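# Thread a wire through three screw eyes on a rail

## Task

Pass the wire through each of the rail's three screw eyes in turn. It counts as done only when the wire has no sharp or tight kinks and each of its two ends lies at least a hand's width, measured in a straight line, away from the eyes.

## Robot and tools

Robot: two arms, left_arm and right_arm, on opposite sides of a table, each ending in a two-finger gripper. The fingers point along the gripper's +x axis and close along its y axis. The reported hand point sits midway between the fingers, about 3 to 4 cm behind the tips; only the last 1.5 cm of each finger pad is flat.

Frame: everything uses the scene frame. Its origin is roughly halfway between the two nominal arm bases, +z is up, and the table top is at z = +0.020 m. left_arm's base is on the +y side. Left and right are arm names, not sides of any image. Reported positions and orientations may be a few cm off, more at long reach.

Rows: every motion command is built from rows of 14 numbers, each in [-1, 1]. The first seven belong to left_arm, the next seven to right_arm, each as dx, dy, dz, rx, ry, rz, opening. The first six are an offset, not a pose: they are measured from that arm's Hand target as it stood when the action or move began, along the scene axes. Scale: 1.0 is 0.6 m for dx, dy, dz and 180 degrees for the rotation; rx, ry, rz form one rotation vector, turning about the Hand target's position. Opening is absolute: +1 is fully open (0.080 m), empty fingers touch near -0.78, and values below that go no further. Closing fully takes about 0.6 s. Always send both arms' values; to keep an arm still, send six zeros and its current opening, because a 0 in the opening slot closes that gripper.

execute_actions(actions, cameras): actions is a list of actions; each action is a table of up to 15 rows, one per 1/30 s step, and the last row is held if fewer are given. All rows of one action count from the same start pose, not from the row before. Repeating an offset in a new action moves the arm further. An empty list just reports state and images. cameras picks images: omitted, null or ["all"] for all, [] for none; a wrong name voids the call.

move(target, speed, blend, opening_speed, blocking, cameras): drives each gripper in a straight line toward its offset target. target is one 14-number row or a list of up to 15 rows; every row in a list is an offset from the same starting Hand targets. speed is m/s, 0.002 to 2.4, default 0.25 (rotation up to twice that in rad/s); one value or one per target. blend (m) rounds corners between listed targets. opening_speed is per second on the -1 to 1 scale, at least 0.2. blocking=false returns after about 0.5 s while the motion continues. A move stops after 10 s even if not arrived. It does not avoid obstacles or the other arm, and grippers lag and drift more at higher speed. Avoid paths near an arm's own base; go around it.

wait(seconds 0 to 10, cameras) lets time pass while arms hold. stop(cameras) brakes a running move. zoom_image(camera, region [x0, y0, x1, y1], at most 504 by 504 pixels) enlarges part of the latest image. Cameras: cam_head_left, cam_head_right, cam_high, cam_low, cam_left_wrist, cam_right_wrist, each 896x504. finished_scene(scene) ends the scene for good; call it only once the wire is threaded and stays so untouched.

Results: per arm, end_effector_position (m), end_effector_quat_wxyz, velocities (omitted when joint velocities read within noise), Hand target (the clipped last command, from which the next offsets count), grip_measured on the opening scale, grip_effort_n (motor effort, negative closing, not pad force), joint positions, torques and external torque estimates, and a Wrist depth line of 7x7 depth cells in mm per wrist camera (70 to 1000 mm; - means no reading). A move adds a move: line: done (within 8 mm and 2 degrees), off_target, moving, held, blocked or fault, plus limits such as paced or held. Blocked means the gripper stopped far from its goal, usually against something; it then holds, and both arms may hold until the next command.

Practical points: grippers often stop short or tilt; check the pose after each move and send the missing offset. Orientation commands are clipped to 32 degrees from the measured one per step. To hold the wire, command an opening about 0.08 below grip_measured at first contact. The scene keeps running while you reply, so moves continue meanwhile.

Avoid: dropping the wire or letting it fall off the table, releasing it while it moves, fast impacts and hard pushes, gripper-to-gripper contact or one gripper closing on the other's fingers, and pressing hard enough to reach a joint's torque limit (waist 17.4, shoulder 21.6, elbow 19.2, wrist joints about 2.8 N m), which freezes that arm for 10 s. Long holding or stretched or straining poses heat motors; a MOTOR HOT line warns, and at 95 °C the arm is stopped. A loose object may occasionally be nudged by an outside push.

Each tool is called after "Emit:" by a JSON object that holds its "op" and its "data".

## Session

Emit:
{"op": "execute_actions", "data": {"actions": []}}

Scene clock: 0.00 s.
left_arm: end_effector_position=(+0.0361, +0.2201, +0.1539) grip_measured=+0.991 grip_effort_n=n/a end_effector_quat_wxyz=(+0.312, +0.428, +0.229, -0.817) | right_arm: end_effector_position=(+0.0894, -0.2684, +0.1506) grip_measured=+0.993 grip_effort_n=n/a end_effector_quat_wxyz=(+0.909, +0.091, +0.408, +0.012)
Joint positions: left_arm=[0.602 1.433 0.97 -1.09 0.568 1.337 0.08] | right_arm=[0.061 1.214 0.731 -1.003 0.736 1.707 0.08]
Joint velocities: within noise
Joint torques (N m): no reading
External joint torques (N m): no reading
Heat: left arm: hottest wrist yaw 34 °C (+0.0 °C/min); right arm: hottest waist 33 °C (+0.0 °C/min).
Wrist depth (mm): cam_left_wrist=[219 225 231 238 246 253 263 / 213 217 224 230 237 245 253 / 206 210 216 222 229 235 242 / 200 204 210 215 222 227 234 / 193 199 204 208 213 96 227 / - - 198 202 207 85 - / - - 192 196 201 202 -] | cam_right_wrist=[- 306 290 279 260 244 214 / 258 240 240 260 243 228 211 / 256 267 260 244 229 215 202 / 280 262 244 228 216 202 193 / 260 246 229 215 205 192 183 / 245 - 208 204 194 88 - / - - 200 194 184 173 -]
Hand target: left_arm +0.0374, +0.2162, +0.1598; -0.317, -0.429, -0.214, +0.818 | right_arm +0.0901, -0.2656, +0.1546; +0.909, +0.098, +0.405, +0.017
Tool commands: left_gripper/opening=+0.991004 right_gripper/opening=+0.992839

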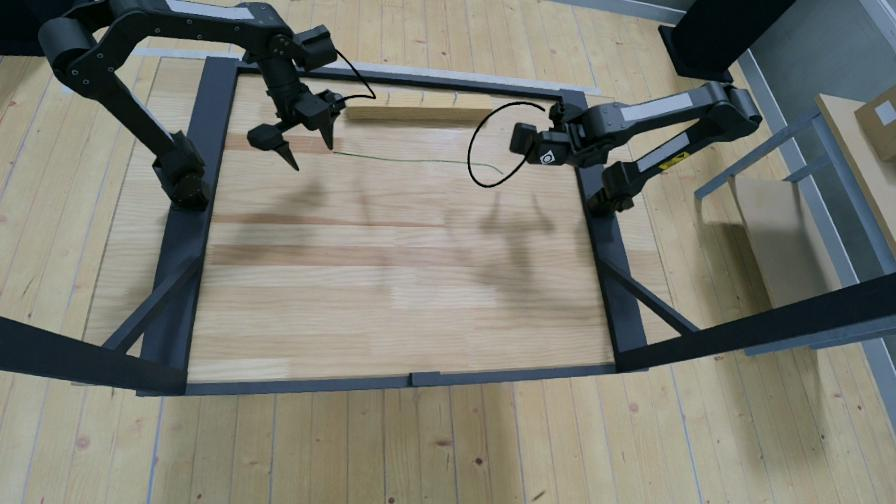

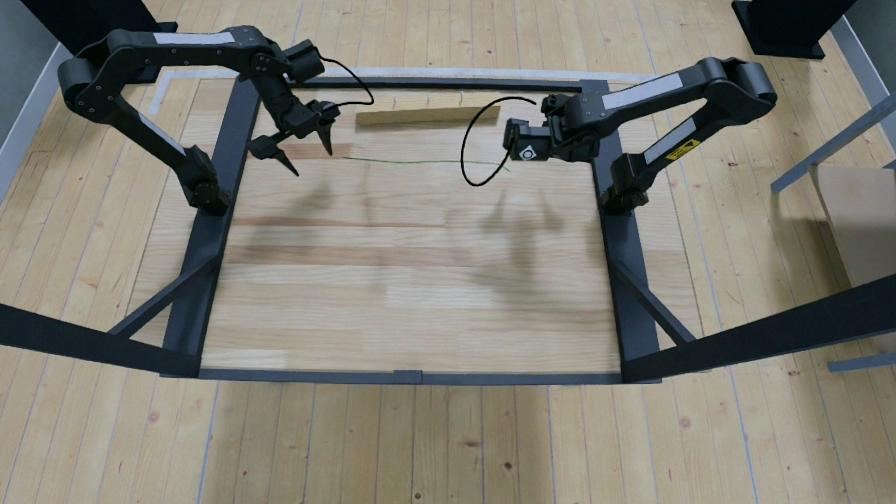

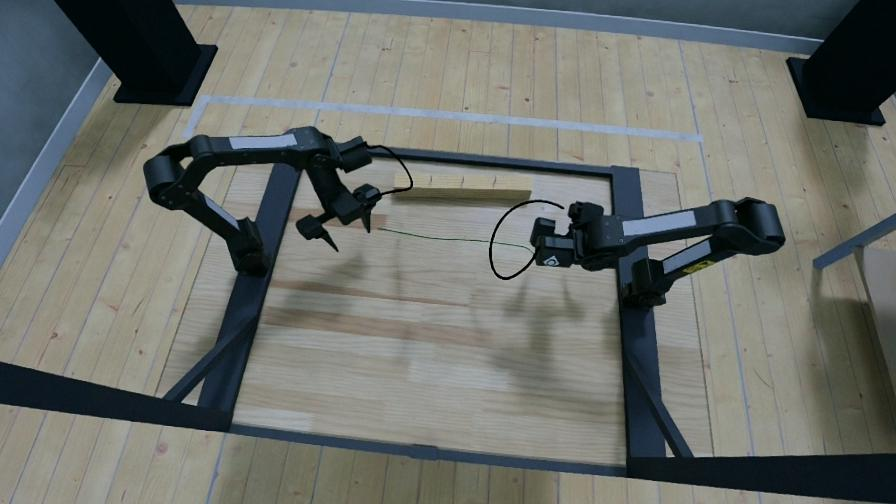

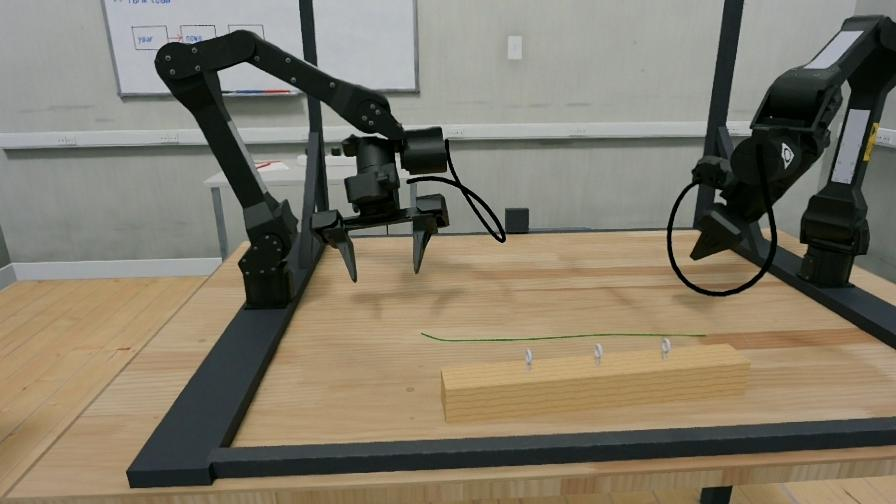

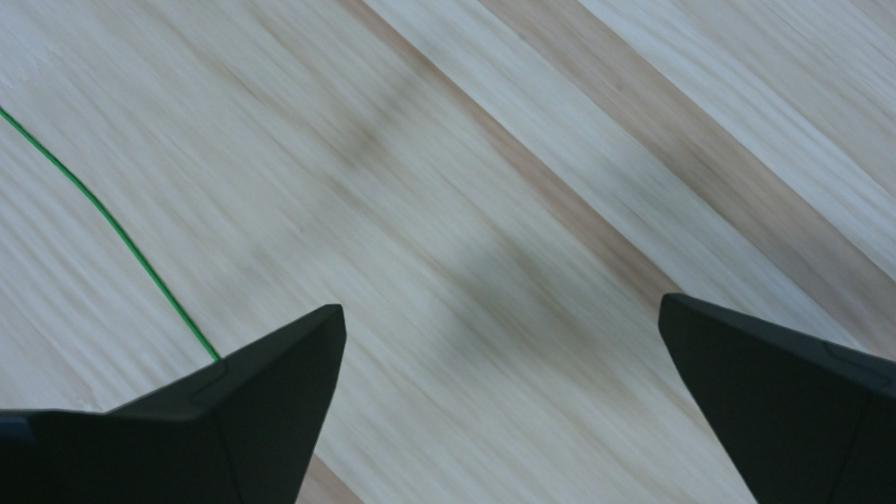

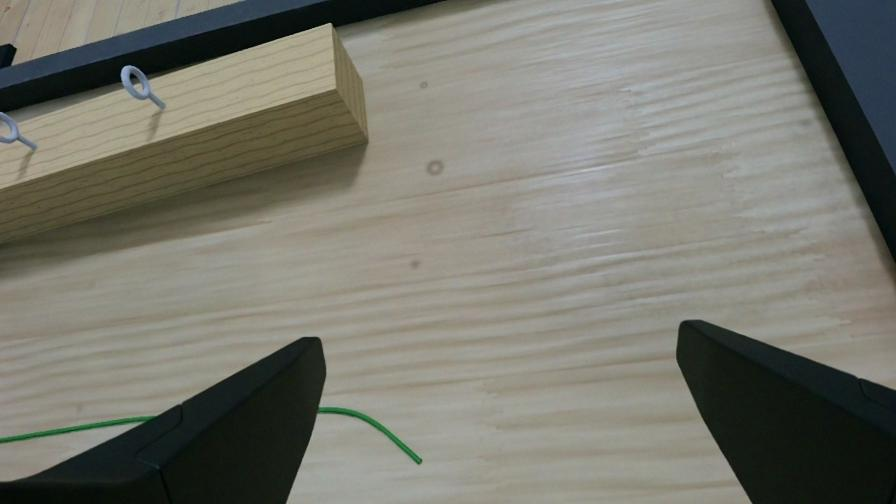

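Emit:
{"op": "zoom_image", "data": {"camera": "cam_low", "region": [400, 310, 780, 430]}}

Emit:
{"op": "zoom_image", "data": {"camera": "cam_head_right", "region": [310, 60, 530, 200]}}

Emit:
{"op": "zoom_image", "data": {"camera": "cam_high", "region": [350, 140, 570, 280]}}

Emit:
{"op": "zoom_image", "data": {"camera": "cam_right_wrist", "region": [0, 30, 448, 282]}}

Scaled by 1.326 from the camera's 896x504 image, which has a finer 1280x720 frame.

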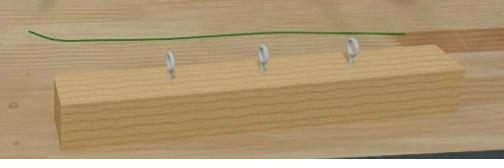

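Scaled by 2.291 from the camera's 896x504 image, which has a finer 1280x720 frame.

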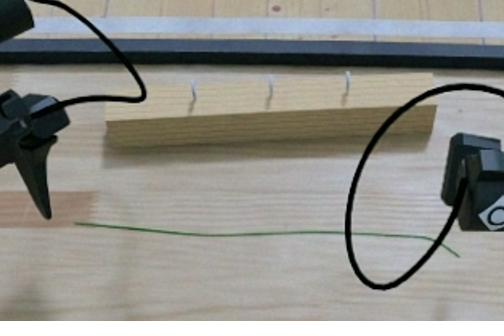

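Scaled by 2.291 from the camera's 896x504 image, which has a finer 1280x720 frame.

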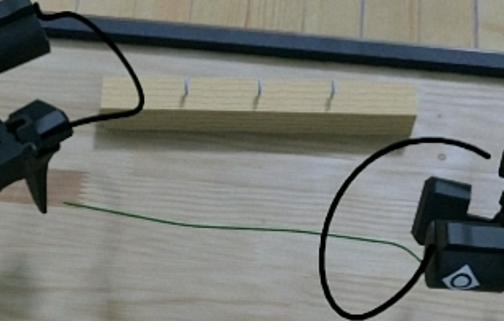

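Scaled by 1.125 from the camera's 896x504 image, which has a finer 1280x720 frame.

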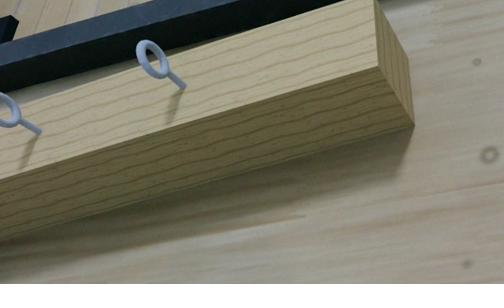

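Emit:
{"op": "move", "data": {"target": [0,0,0,0,0,0,0.99,0.0417,0.1593,-0.0743,-0.0785,-0.0172,0.517,0.5]}}

Scene clock: 15.37 s.
left_arm: end_effector_position=(+0.0361, +0.2201, +0.1539) grip_measured=+0.991 grip_effort_n=-1.2 end_effector_quat_wxyz=(+0.312, +0.428, +0.229, -0.817) | right_arm: end_effector_position=(+0.1141, -0.1778, +0.1008) grip_measured=+0.502 grip_effort_n=-13.7 end_effector_quat_wxyz=(+0.625, -0.333, +0.338, +0.620)
Joint positions: left_arm=[0.602 1.433 0.97 -1.09 0.568 1.337 0.08] | right_arm=[-0.513 1.398 0.674 -0.328 -0.277 -0.439 0.058]
Joint velocities: within noise
Joint torques (N m): left_arm=[0.02 -5.26 6.65 0.16 0.45 0.03] | right_arm=[-0.23 -3.65 7.29 0.72 -0.39 -0.2]
External joint torques (N m): left_arm=[0.01 -1.05 1.41 -0.17 0.09 0.02] | right_arm=[-0.23 0.98 1.35 -0.4 -0.21 -0.2]
Heat: left arm: hottest wrist yaw 34 °C (+0.0 °C/min); right arm: hottest waist 32 °C (-3.9 °C/min).
Wrist depth (mm): cam_left_wrist=[220 225 232 238 247 254 262 / 213 218 224 230 237 244 252 / 206 210 216 221 228 236 242 / 200 203 209 215 221 227 233 / 194 199 205 208 213 96 226 / - - 198 201 207 85 - / - - 192 196 201 203 -] | cam_right_wrist=[189 184 179 174 171 167 162 / 182 178 173 169 165 161 158 / 175 172 167 163 159 156 152 / 168 164 161 158 154 151 148 / 163 159 156 153 149 146 143 / 157 155 88 149 145 86 140 / - - 85 143 140 83 -]
Hand target: left_arm +0.0374, +0.2162, +0.1598; -0.317, -0.429, -0.214, +0.818 | right_arm +0.1151, -0.1700, +0.1100; +0.627, -0.326, +0.327, +0.628
Off the commanded pose: left_arm 0.007 m, 2 deg | right_arm 0.012 m, 2 deg.
move: off_target (right_arm)
camera_calibration:
cam_right_wrist: T_world_to_cam=[[0.996251, -0.0522483, -0.0689457, -0.103531], [-0.0672493, -0.969096, -0.23734, -0.107911], [-0.0544144, 0.241087, -0.968977, 0.225096], [0, 0, 0, 1]] pos_world=[0.108135, -0.164254, 0.185363]

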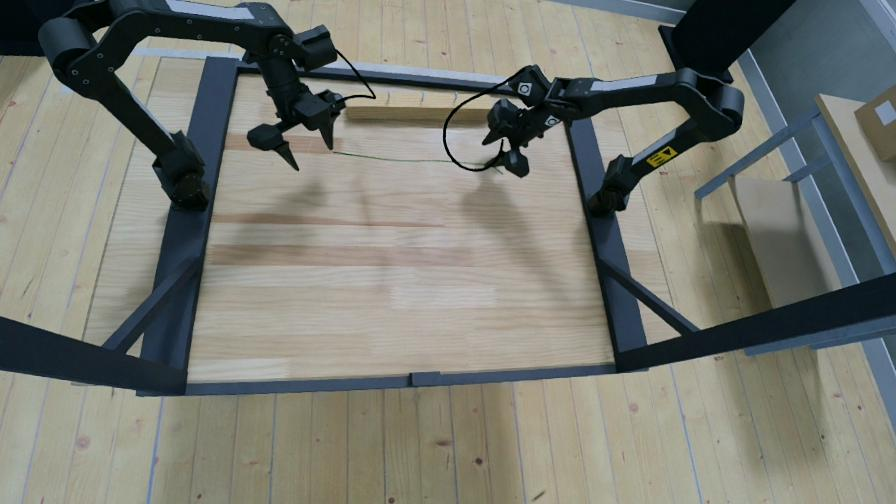

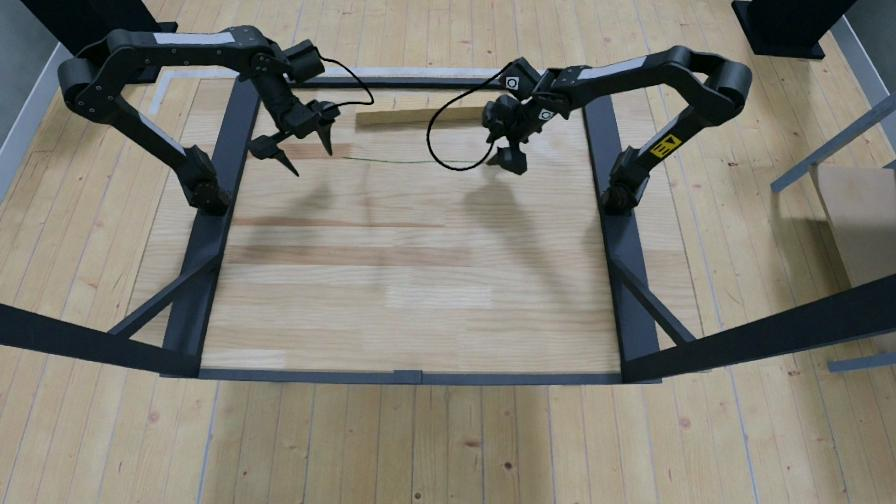

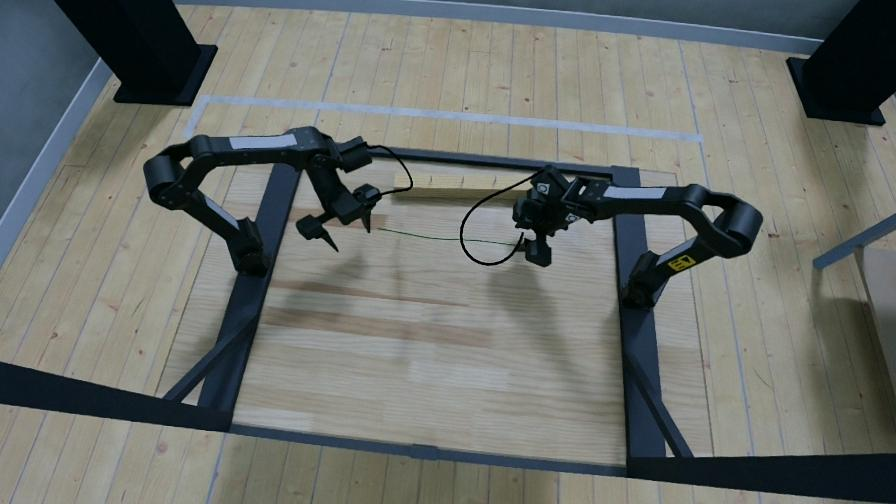

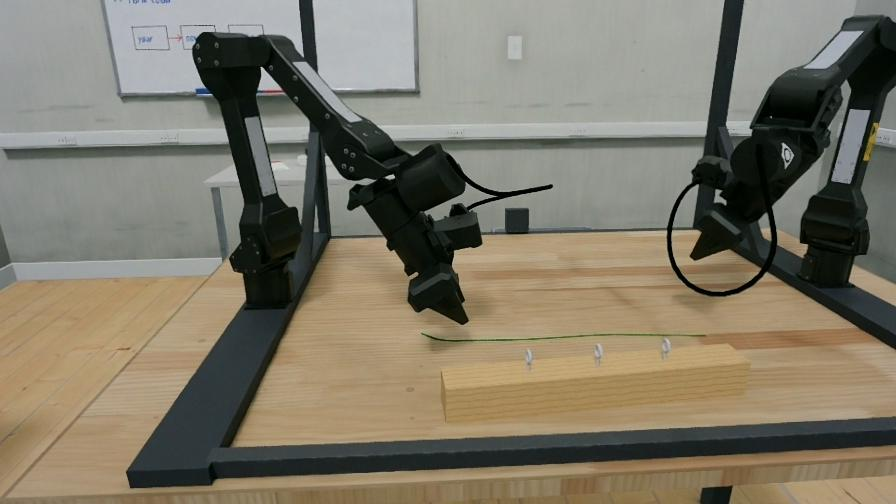

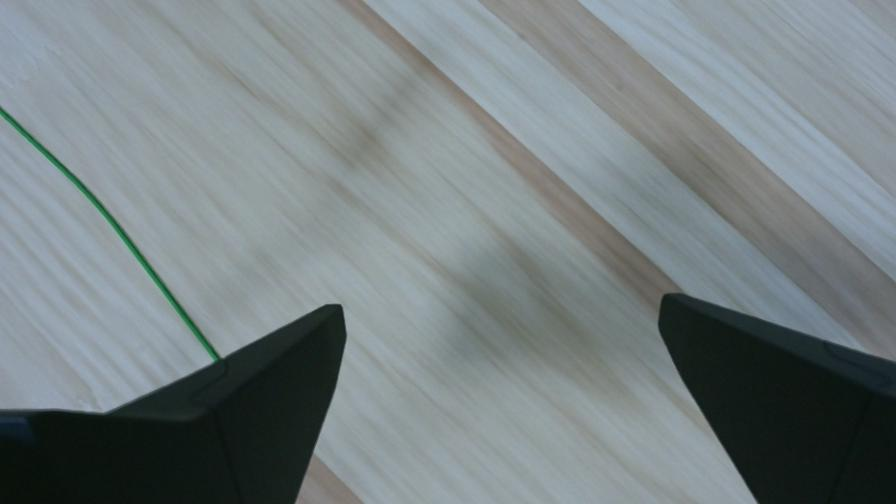

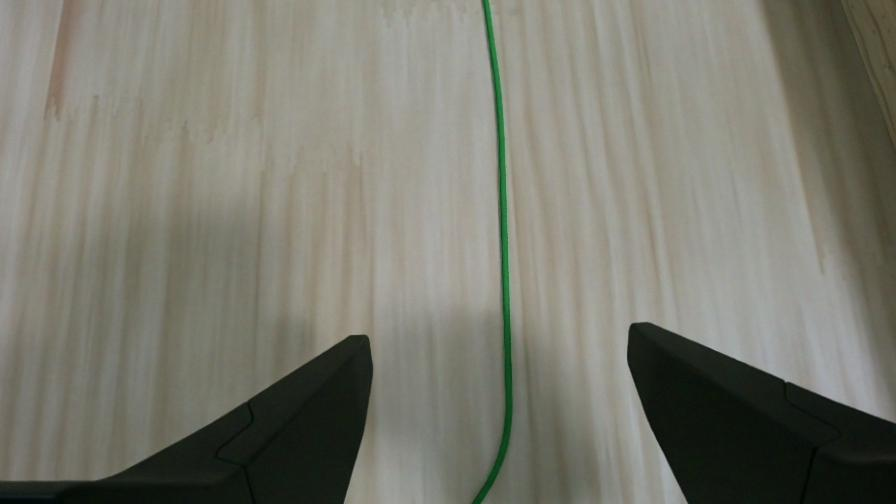

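Emit:
{"op": "move", "data": {"target": [0,0,0,0,0,0,0.99,0,0.0383,-0.0717,0,0,0,0.2], "speed": 0.1, "cameras": ["cam_low","cam_right_wrist"]}}

Emit:
{"op": "zoom_image", "data": {"camera": "cam_low", "region": [380, 250, 580, 380]}}

Scene clock: 17.77 s.
left_arm: end_effector_position=(+0.0361, +0.2201, +0.1539) grip_measured=+0.991 grip_effort_n=-1.2 end_effector_quat_wxyz=(+0.312, +0.428, +0.229, -0.817) | right_arm: end_effector_position=(+0.1158, -0.1476, +0.0676) grip_measured=+0.202 grip_effort_n=-14.2 end_effector_quat_wxyz=(+0.624, -0.331, +0.326, +0.628)
Joint positions: left_arm=[0.602 1.433 0.97 -1.09 0.568 1.337 0.08] | right_arm=[-0.467 1.587 0.673 -0.107 -0.266 -0.413 0.044]
Joint velocities: within noise
Joint torques (N m): left_arm=[0.02 -5.25 6.66 0.14 0.46 0.02] | right_arm=[0.22 -4.4 3.56 1.67 0.04 0.18]
External joint torques (N m): left_arm=[0.05 -1.07 1.5 -0.16 0.1 0.02] | right_arm=[0.23 1.14 -1.84 0.52 0.2 0.18]
Heat: left arm: hottest wrist yaw 34 °C (+0.0 °C/min); right arm: hottest waist 32 °C (-3.4 °C/min).
Wrist depth (mm): cam_left_wrist=[220 225 232 238 246 255 263 / 213 218 223 230 238 245 252 / 205 210 216 222 229 236 243 / 199 204 210 215 222 227 234 / 194 198 204 208 213 96 226 / - - 197 202 207 85 - / - - 192 196 200 203 -] | cam_right_wrist=[150 147 143 139 137 133 131 / - 141 137 134 131 128 126 / 137 135 132 129 126 124 121 / 132 130 127 124 122 120 117 / 127 125 122 120 118 115 113 / 122 121 81 115 114 - 110 / - - - 112 109 76 -]
Hand target: left_arm +0.0374, +0.2162, +0.1598; -0.317, -0.429, -0.214, +0.818 | right_arm +0.1151, -0.1471, +0.0670; +0.627, -0.326, +0.327, +0.628
Off the commanded pose: left_arm 0.007 m, 2 deg | right_arm 0.001 m, 1 deg.
move: done
camera_calibration:
cam_right_wrist: T_world_to_cam=[[0.997591, -0.0318899, -0.0616107, -0.10351], [-0.0468661, -0.964585, -0.259576, -0.0865852], [-0.0511509, 0.261839, -0.963755, 0.188007], [0, 0, 0, 1]] pos_world=[0.10882, -0.136047, 0.15234]
Images, in order (width x height): cam_low 896x504, cam_right_wrist 896x504.

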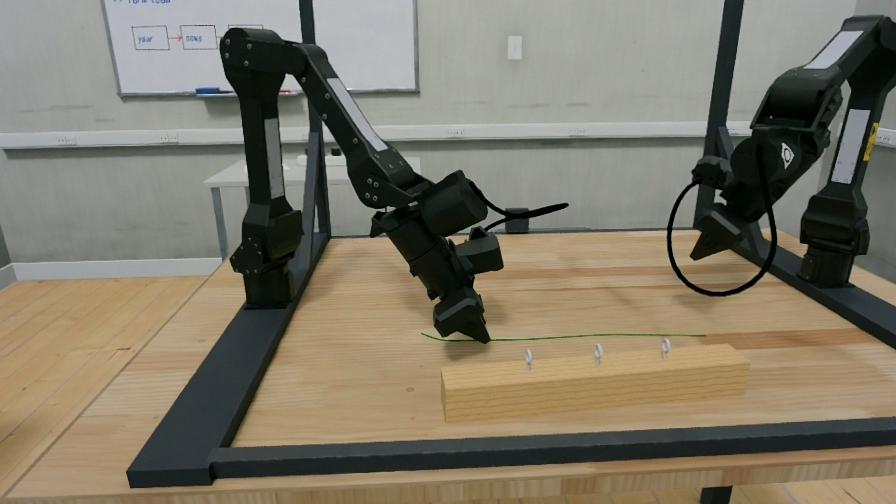

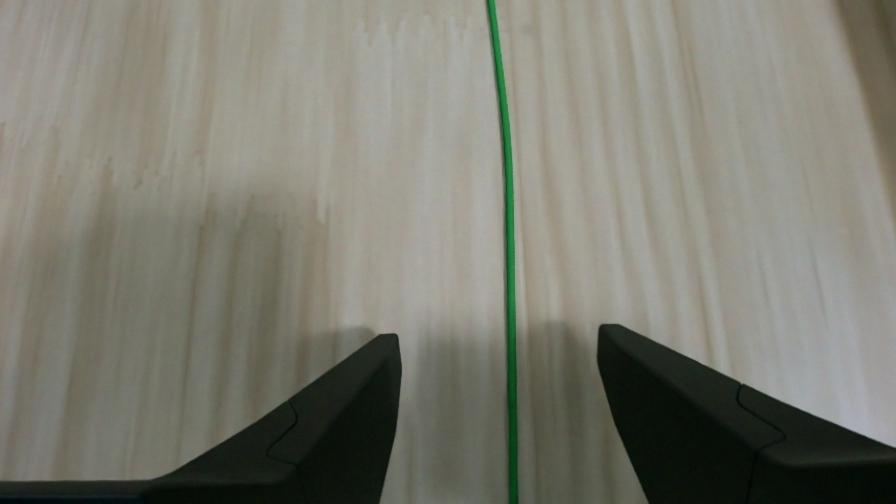

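Scaled by 2.520 from the camera's 896x504 image, which has a finer 1280x720 frame.

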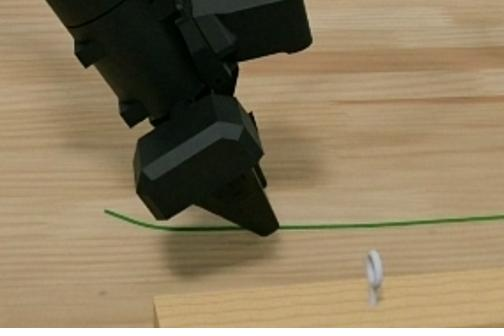

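Emit:
{"op": "move", "data": {"target": [0,0,0,0,0,0,0.99,0.005,-0.005,-0.0217,0,0,0,0.2], "speed": 0.05, "cameras": ["cam_low","cam_right_wrist"]}}

Emit:
{"op": "zoom_image", "data": {"camera": "cam_low", "region": [430, 290, 530, 370]}}

Scene clock: 19.70 s.
left_arm: end_effector_position=(+0.0361, +0.2201, +0.1539) grip_measured=+0.991 grip_effort_n=-1.2 end_effector_quat_wxyz=(+0.312, +0.428, +0.229, -0.817) | right_arm: end_effector_position=(+0.1168, -0.1463, +0.0592) grip_measured=+0.202 grip_effort_n=-13.3 end_effector_quat_wxyz=(+0.627, -0.329, +0.320, +0.629)
Joint positions: left_arm=[0.602 1.433 0.97 -1.09 0.568 1.337 0.08] | right_arm=[-0.468 1.614 0.65 -0.043 -0.267 -0.414 0.044]
Joint velocities: within noise
Joint torques (N m): left_arm=[0.02 -5.23 6.64 0.17 0.46 0.03] | right_arm=[-0.46 -3.63 3.04 1.46 -0.24 -0.18]
External joint torques (N m): left_arm=[-0.01 -1.05 1.46 -0.15 0.1 0.02] | right_arm=[-0.41 1.95 -2.16 0.31 -0.08 -0.18]
Heat: left arm: hottest wrist yaw 34 °C (+0.0 °C/min); right arm: hottest waist 32 °C (-3.0 °C/min).
Wrist depth (mm): cam_left_wrist=[220 226 231 238 247 254 262 / 213 217 223 230 237 245 252 / 205 211 216 222 229 235 243 / 200 203 209 215 221 228 234 / 193 198 204 208 212 96 226 / - - 197 202 207 85 - / - - 192 196 201 203 -] | cam_right_wrist=[140 139 135 132 130 126 125 / 135 132 129 127 124 122 119 / 128 126 124 121 119 117 115 / 123 121 119 116 114 113 111 / 118 116 114 112 111 108 107 / - 112 82 108 106 - 103 / - - - 104 103 77 -]
Hand target: left_arm +0.0374, +0.2162, +0.1598; -0.317, -0.429, -0.214, +0.818 | right_arm +0.1181, -0.1501, +0.0540; +0.627, -0.326, +0.327, +0.628
Off the commanded pose: left_arm 0.007 m, 2 deg | right_arm 0.007 m, 1 deg.
move: done
camera_calibration:
cam_right_wrist: T_world_to_cam=[[0.997967, -0.0305548, -0.055932, -0.105174], [-0.0446849, -0.961203, -0.2722, -0.0864277], [-0.045445, 0.274146, -0.960614, 0.180543], [0, 0, 0, 1]] pos_world=[0.109303, -0.135783, 0.144024]
Images, in order (width x height): cam_low 896x504, cam_right_wrist 896x504.

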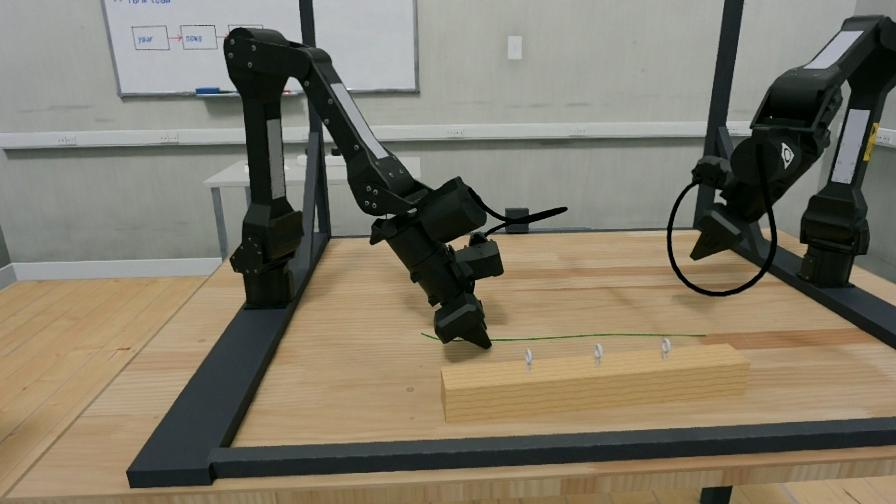

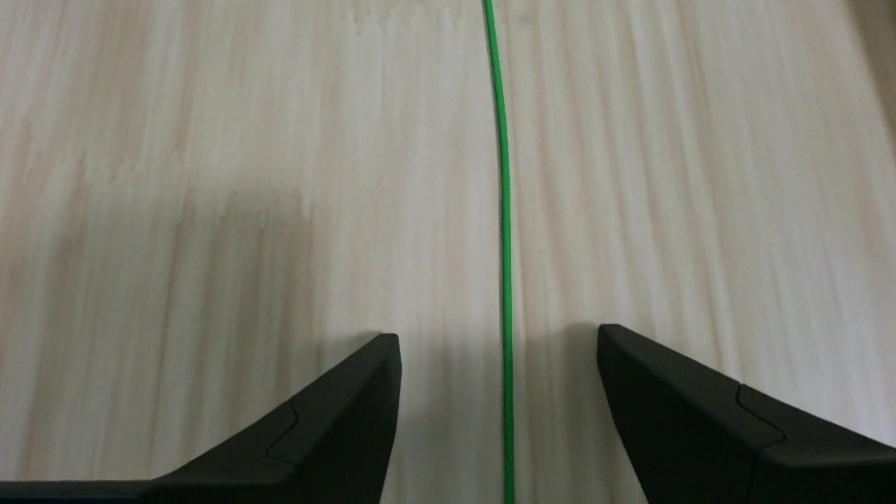

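Scaled by 5.040 from the camera's 896x504 image, which has a finer 1280x720 frame.

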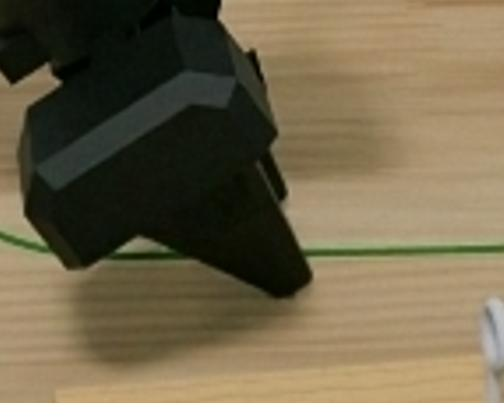

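Emit:
{"op": "move", "data": {"target": [0,0,0,0,0,0,0.99,0,0,-0.0133,0,0,0,0.2], "speed": 0.05, "cameras": ["cam_right_wrist"]}}

Scene clock: 21.03 s.
left_arm: end_effector_position=(+0.0361, +0.2201, +0.1539) grip_measured=+0.991 grip_effort_n=-1.2 end_effector_quat_wxyz=(+0.312, +0.428, +0.229, -0.817) | right_arm: end_effector_position=(+0.1183, -0.1442, +0.0566) grip_measured=+0.202 grip_effort_n=-13.3 end_effector_quat_wxyz=(+0.630, -0.322, +0.314, +0.633)
Joint positions: left_arm=[0.602 1.433 0.97 -1.09 0.568 1.337 0.08] | right_arm=[-0.476 1.63 0.639 0 -0.283 -0.414 0.044]
Joint velocities: within noise
Joint torques (N m): left_arm=[0 -5.3 6.66 0.18 0.46 0.02] | right_arm=[-0.29 -2.53 2.62 1.21 -0.11 -0.17]
External joint torques (N m): left_arm=[0 -1.08 1.5 -0.11 0.1 0.01] | right_arm=[-0.25 3.22 -2.74 -0.04 0.05 -0.18]
Heat: left arm: hottest wrist yaw 34 °C (+0.0 °C/min); right arm: hottest waist 32 °C (-2.9 °C/min).
Wrist depth (mm): cam_left_wrist=[220 225 231 238 246 254 263 / 213 218 223 229 237 245 252 / 206 210 216 222 229 235 242 / 200 204 210 215 222 228 233 / 194 198 204 208 214 96 227 / - - 197 202 207 85 - / - - 191 196 201 202 -] | cam_right_wrist=[144 142 138 134 132 129 127 / 137 134 131 128 126 123 121 / 130 128 125 123 120 118 116 / 124 122 120 117 115 113 111 / 118 117 115 112 111 108 106 / - 112 82 107 106 - 103 / - - - 103 102 76 -]
Hand target: left_arm +0.0374, +0.2162, +0.1598; -0.317, -0.429, -0.214, +0.818 | right_arm +0.1181, -0.1501, +0.0460; +0.627, -0.326, +0.327, +0.628
Off the commanded pose: left_arm 0.007 m, 2 deg | right_arm 0.012 m, 2 deg.
move: off_target (right_arm)
camera_calibration:
cam_right_wrist: T_world_to_cam=[[0.997774, -0.0287911, -0.0601445, -0.106248], [-0.0451735, -0.95532, -0.292101, -0.083003], [-0.0490473, 0.294168, -0.954494, 0.180467], [0, 0, 0, 1]] pos_world=[0.111113, -0.135441, 0.141619]
Images, in order (width x height): cam_right_wrist 896x504.

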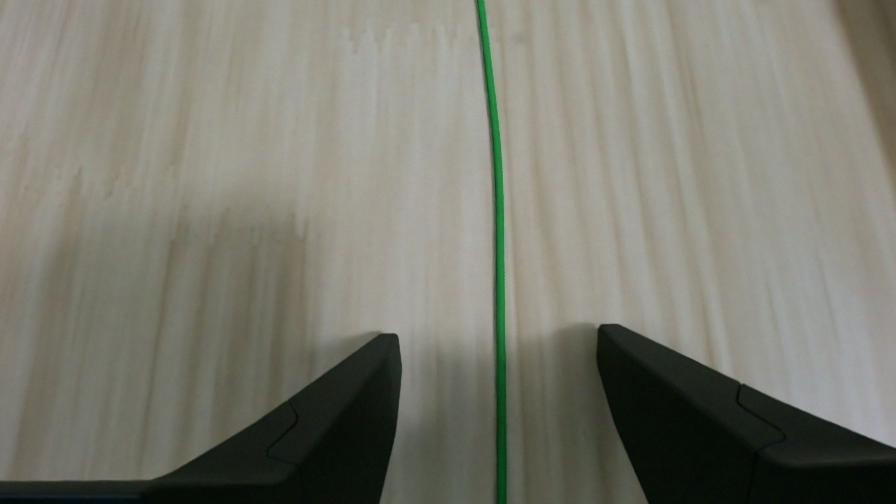

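Emit:
{"op": "move", "data": {"target": [0,0,0,0,0,0,0.99,0,0,0.01,0,0,0,-0.9], "opening_speed": 1.0, "cameras": ["cam_right_wrist","cam_low"]}}

Emit:
{"op": "zoom_image", "data": {"camera": "cam_low", "region": [430, 290, 530, 370]}}

Scene clock: 25.67 s.
left_arm: end_effector_position=(+0.0361, +0.2201, +0.1539) grip_measured=+0.991 grip_effort_n=-1.2 end_effector_quat_wxyz=(+0.312, +0.428, +0.229, -0.817) | right_arm: end_effector_position=(+0.1216, -0.1475, +0.0567) grip_measured=-0.787 grip_effort_n=-83.5 end_effector_quat_wxyz=(+0.633, -0.323, +0.319, +0.627)
Joint positions: left_arm=[0.602 1.433 0.97 -1.09 0.568 1.337 0.08] | right_arm=[-0.487 1.624 0.639 -0.013 -0.277 -0.414 0]
Joint velocities: within noise
Joint torques (N m): left_arm=[0 -5.25 6.66 0.17 0.44 0.02] | right_arm=[-0.08 -3.82 3.69 0.13 -0.1 -0.14]
External joint torques (N m): left_arm=[0 -1.07 1.45 -0.15 0.08 0.01] | right_arm=[-0.08 1.83 -1.55 -1.07 0.07 -0.14]
Heat: left arm: hottest wrist yaw 34 °C (+0.0 °C/min); right arm: hottest waist 32 °C (-2.3 °C/min).
Wrist depth (mm): cam_left_wrist=[220 225 232 239 246 254 263 / 213 217 223 229 237 244 253 / 206 210 216 223 229 236 243 / 200 204 209 215 221 227 234 / 193 198 204 208 213 96 227 / - - 198 202 207 85 - / - - 192 196 201 203 -] | cam_right_wrist=[143 140 137 134 131 129 127 / 137 133 131 128 125 123 121 / 129 127 125 122 120 118 116 / 124 122 120 117 115 113 111 / 118 117 115 113 111 108 107 / - 112 111 - 82 104 103 / - 109 - - - - 100]
Hand target: left_arm +0.0374, +0.2162, +0.1598; -0.317, -0.429, -0.214, +0.818 | right_arm +0.1181, -0.1501, +0.0520; +0.627, -0.326, +0.327, +0.628
Off the commanded pose: left_arm 0.007 m, 2 deg | right_arm 0.006 m, 1 deg.
move: done
camera_calibration:
cam_right_wrist: T_world_to_cam=[[0.99732, -0.0433941, -0.0589046, -0.111832], [-0.058385, -0.957242, -0.283337, -0.0851557], [-0.0440908, 0.286016, -0.95721, 0.180146], [0, 0, 0, 1]] pos_world=[0.114504, -0.137892, 0.141722]
Images, in order (width x height): cam_low 896x504, cam_right_wrist 896x504.

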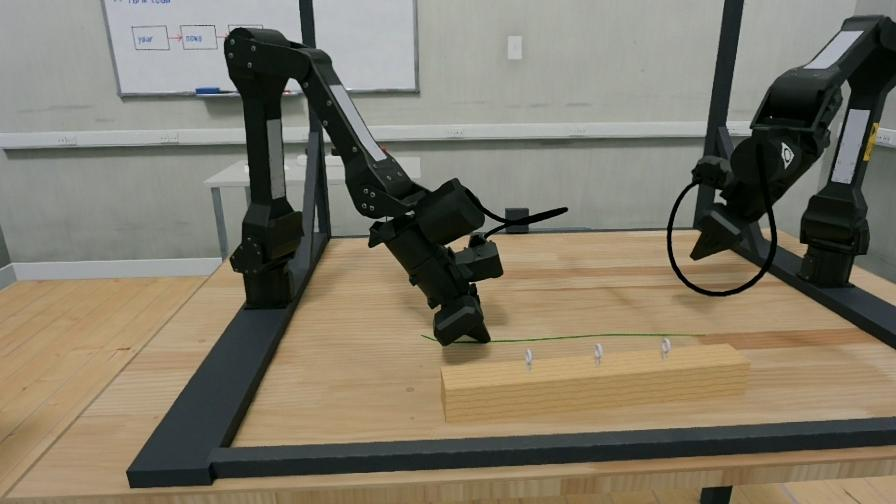

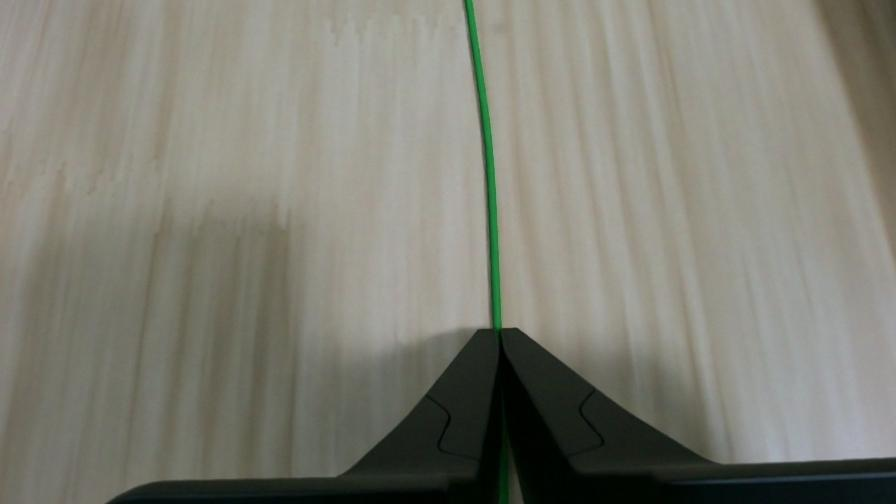

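Scaled by 5.040 from the camera's 896x504 image, which has a finer 1280x720 frame.

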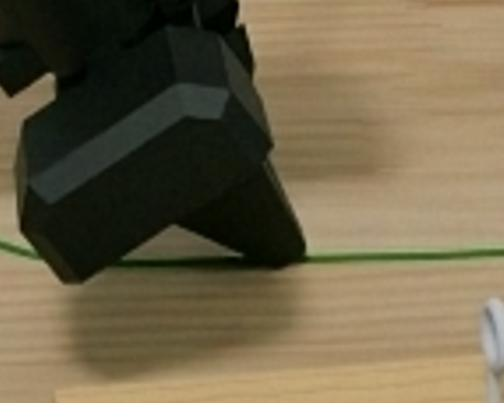

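Emit:
{"op": "move", "data": {"target": [0,0,0,0,0,0,0.99,0,-0.0,0.06,0,0,0,-0.9], "speed": 0.1, "cameras": ["cam_right_wrist","cam_low"]}}

Emit:
{"op": "zoom_image", "data": {"camera": "cam_low", "region": [410, 250, 730, 370]}}

Scene clock: 27.43 s.
left_arm: end_effector_position=(+0.0361, +0.2201, +0.1539) grip_measured=+0.991 grip_effort_n=-1.2 end_effector_quat_wxyz=(+0.312, +0.428, +0.229, -0.817) | right_arm: end_effector_position=(+0.1161, -0.1585, +0.0762) grip_measured=-0.787 grip_effort_n=-83.5 end_effector_quat_wxyz=(+0.621, -0.332, +0.343, +0.622)
Joint positions: left_arm=[0.602 1.433 0.97 -1.09 0.568 1.337 0.08] | right_arm=[-0.485 1.538 0.685 -0.204 -0.27 -0.414 0]
Joint velocities: within noise
Joint torques (N m): left_arm=[0.01 -5.24 6.65 0.16 0.47 0.02] | right_arm=[0 -5.57 6.78 0.71 -0.11 -0.15]
External joint torques (N m): left_arm=[0 -1 1.42 -0.16 0.11 0.02] | right_arm=[-0.02 -0.21 1.14 -0.43 0.06 -0.15]
Heat: left arm: hottest wrist yaw 34 °C (+0.0 °C/min); right arm: hottest waist 32 °C (-2.2 °C/min).
Wrist depth (mm): cam_left_wrist=[220 225 231 238 246 254 262 / 213 218 224 230 236 244 252 / 205 211 216 223 228 235 242 / 199 204 209 214 222 228 234 / 194 199 204 208 213 96 227 / - - 197 202 207 85 - / - - 191 195 201 202 -] | cam_right_wrist=[159 155 151 146 142 139 135 / 153 149 145 141 137 134 131 / 147 144 140 137 133 130 127 / 142 139 136 132 129 126 123 / 137 135 131 129 125 122 120 / 133 130 128 - 120 119 116 / 130 127 - - - 116 114]
Hand target: left_arm +0.0374, +0.2162, +0.1598; -0.317, -0.429, -0.214, +0.818 | right_arm +0.1181, -0.1501, +0.0880; +0.627, -0.326, +0.327, +0.628
Off the commanded pose: left_arm 0.007 m, 2 deg | right_arm 0.015 m, 2 deg.
move: off_target (right_arm)
camera_calibration:
cam_right_wrist: T_world_to_cam=[[0.99564, -0.0487329, -0.0795343, -0.104737], [-0.0659065, -0.970926, -0.230128, -0.0958539], [-0.0660071, 0.234367, -0.969905, 0.197001], [0, 0, 0, 1]] pos_world=[0.110967, -0.144342, 0.160683]
Images, in order (width x height): cam_low 896x504, cam_right_wrist 896x504.

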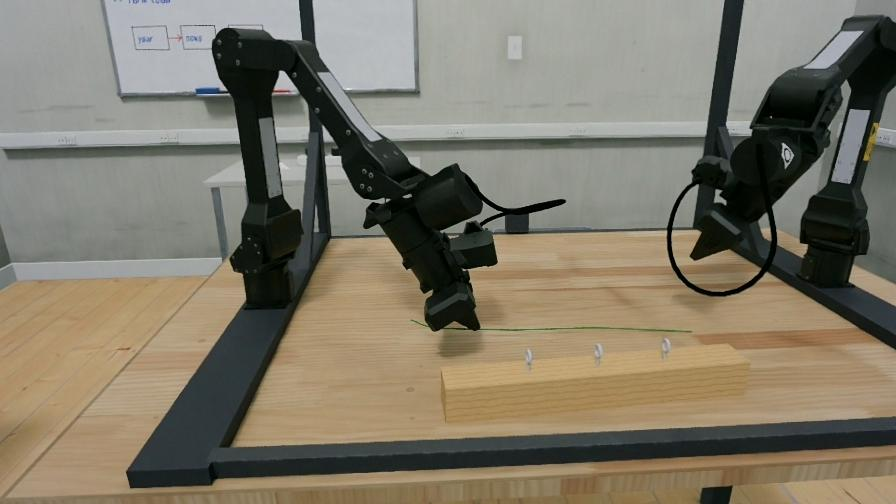

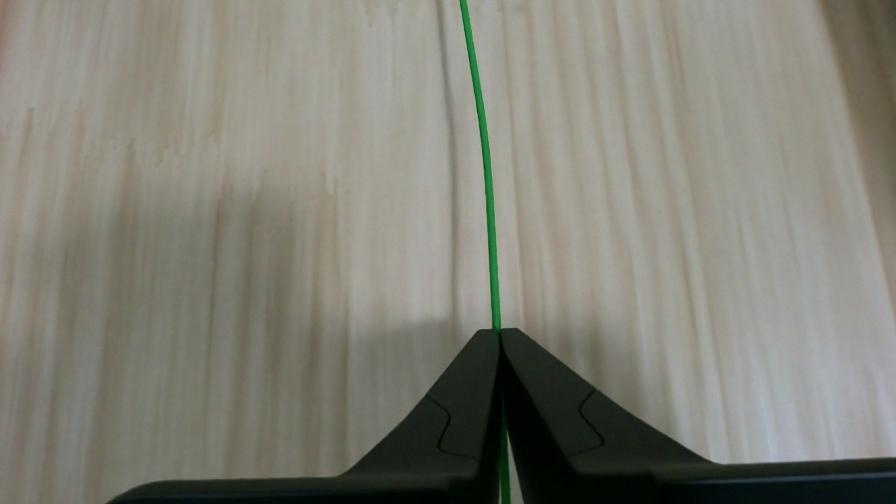

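Scaled by 1.575 from the camera's 896x504 image, which has a finer 1280x720 frame.

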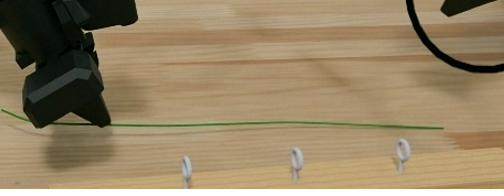

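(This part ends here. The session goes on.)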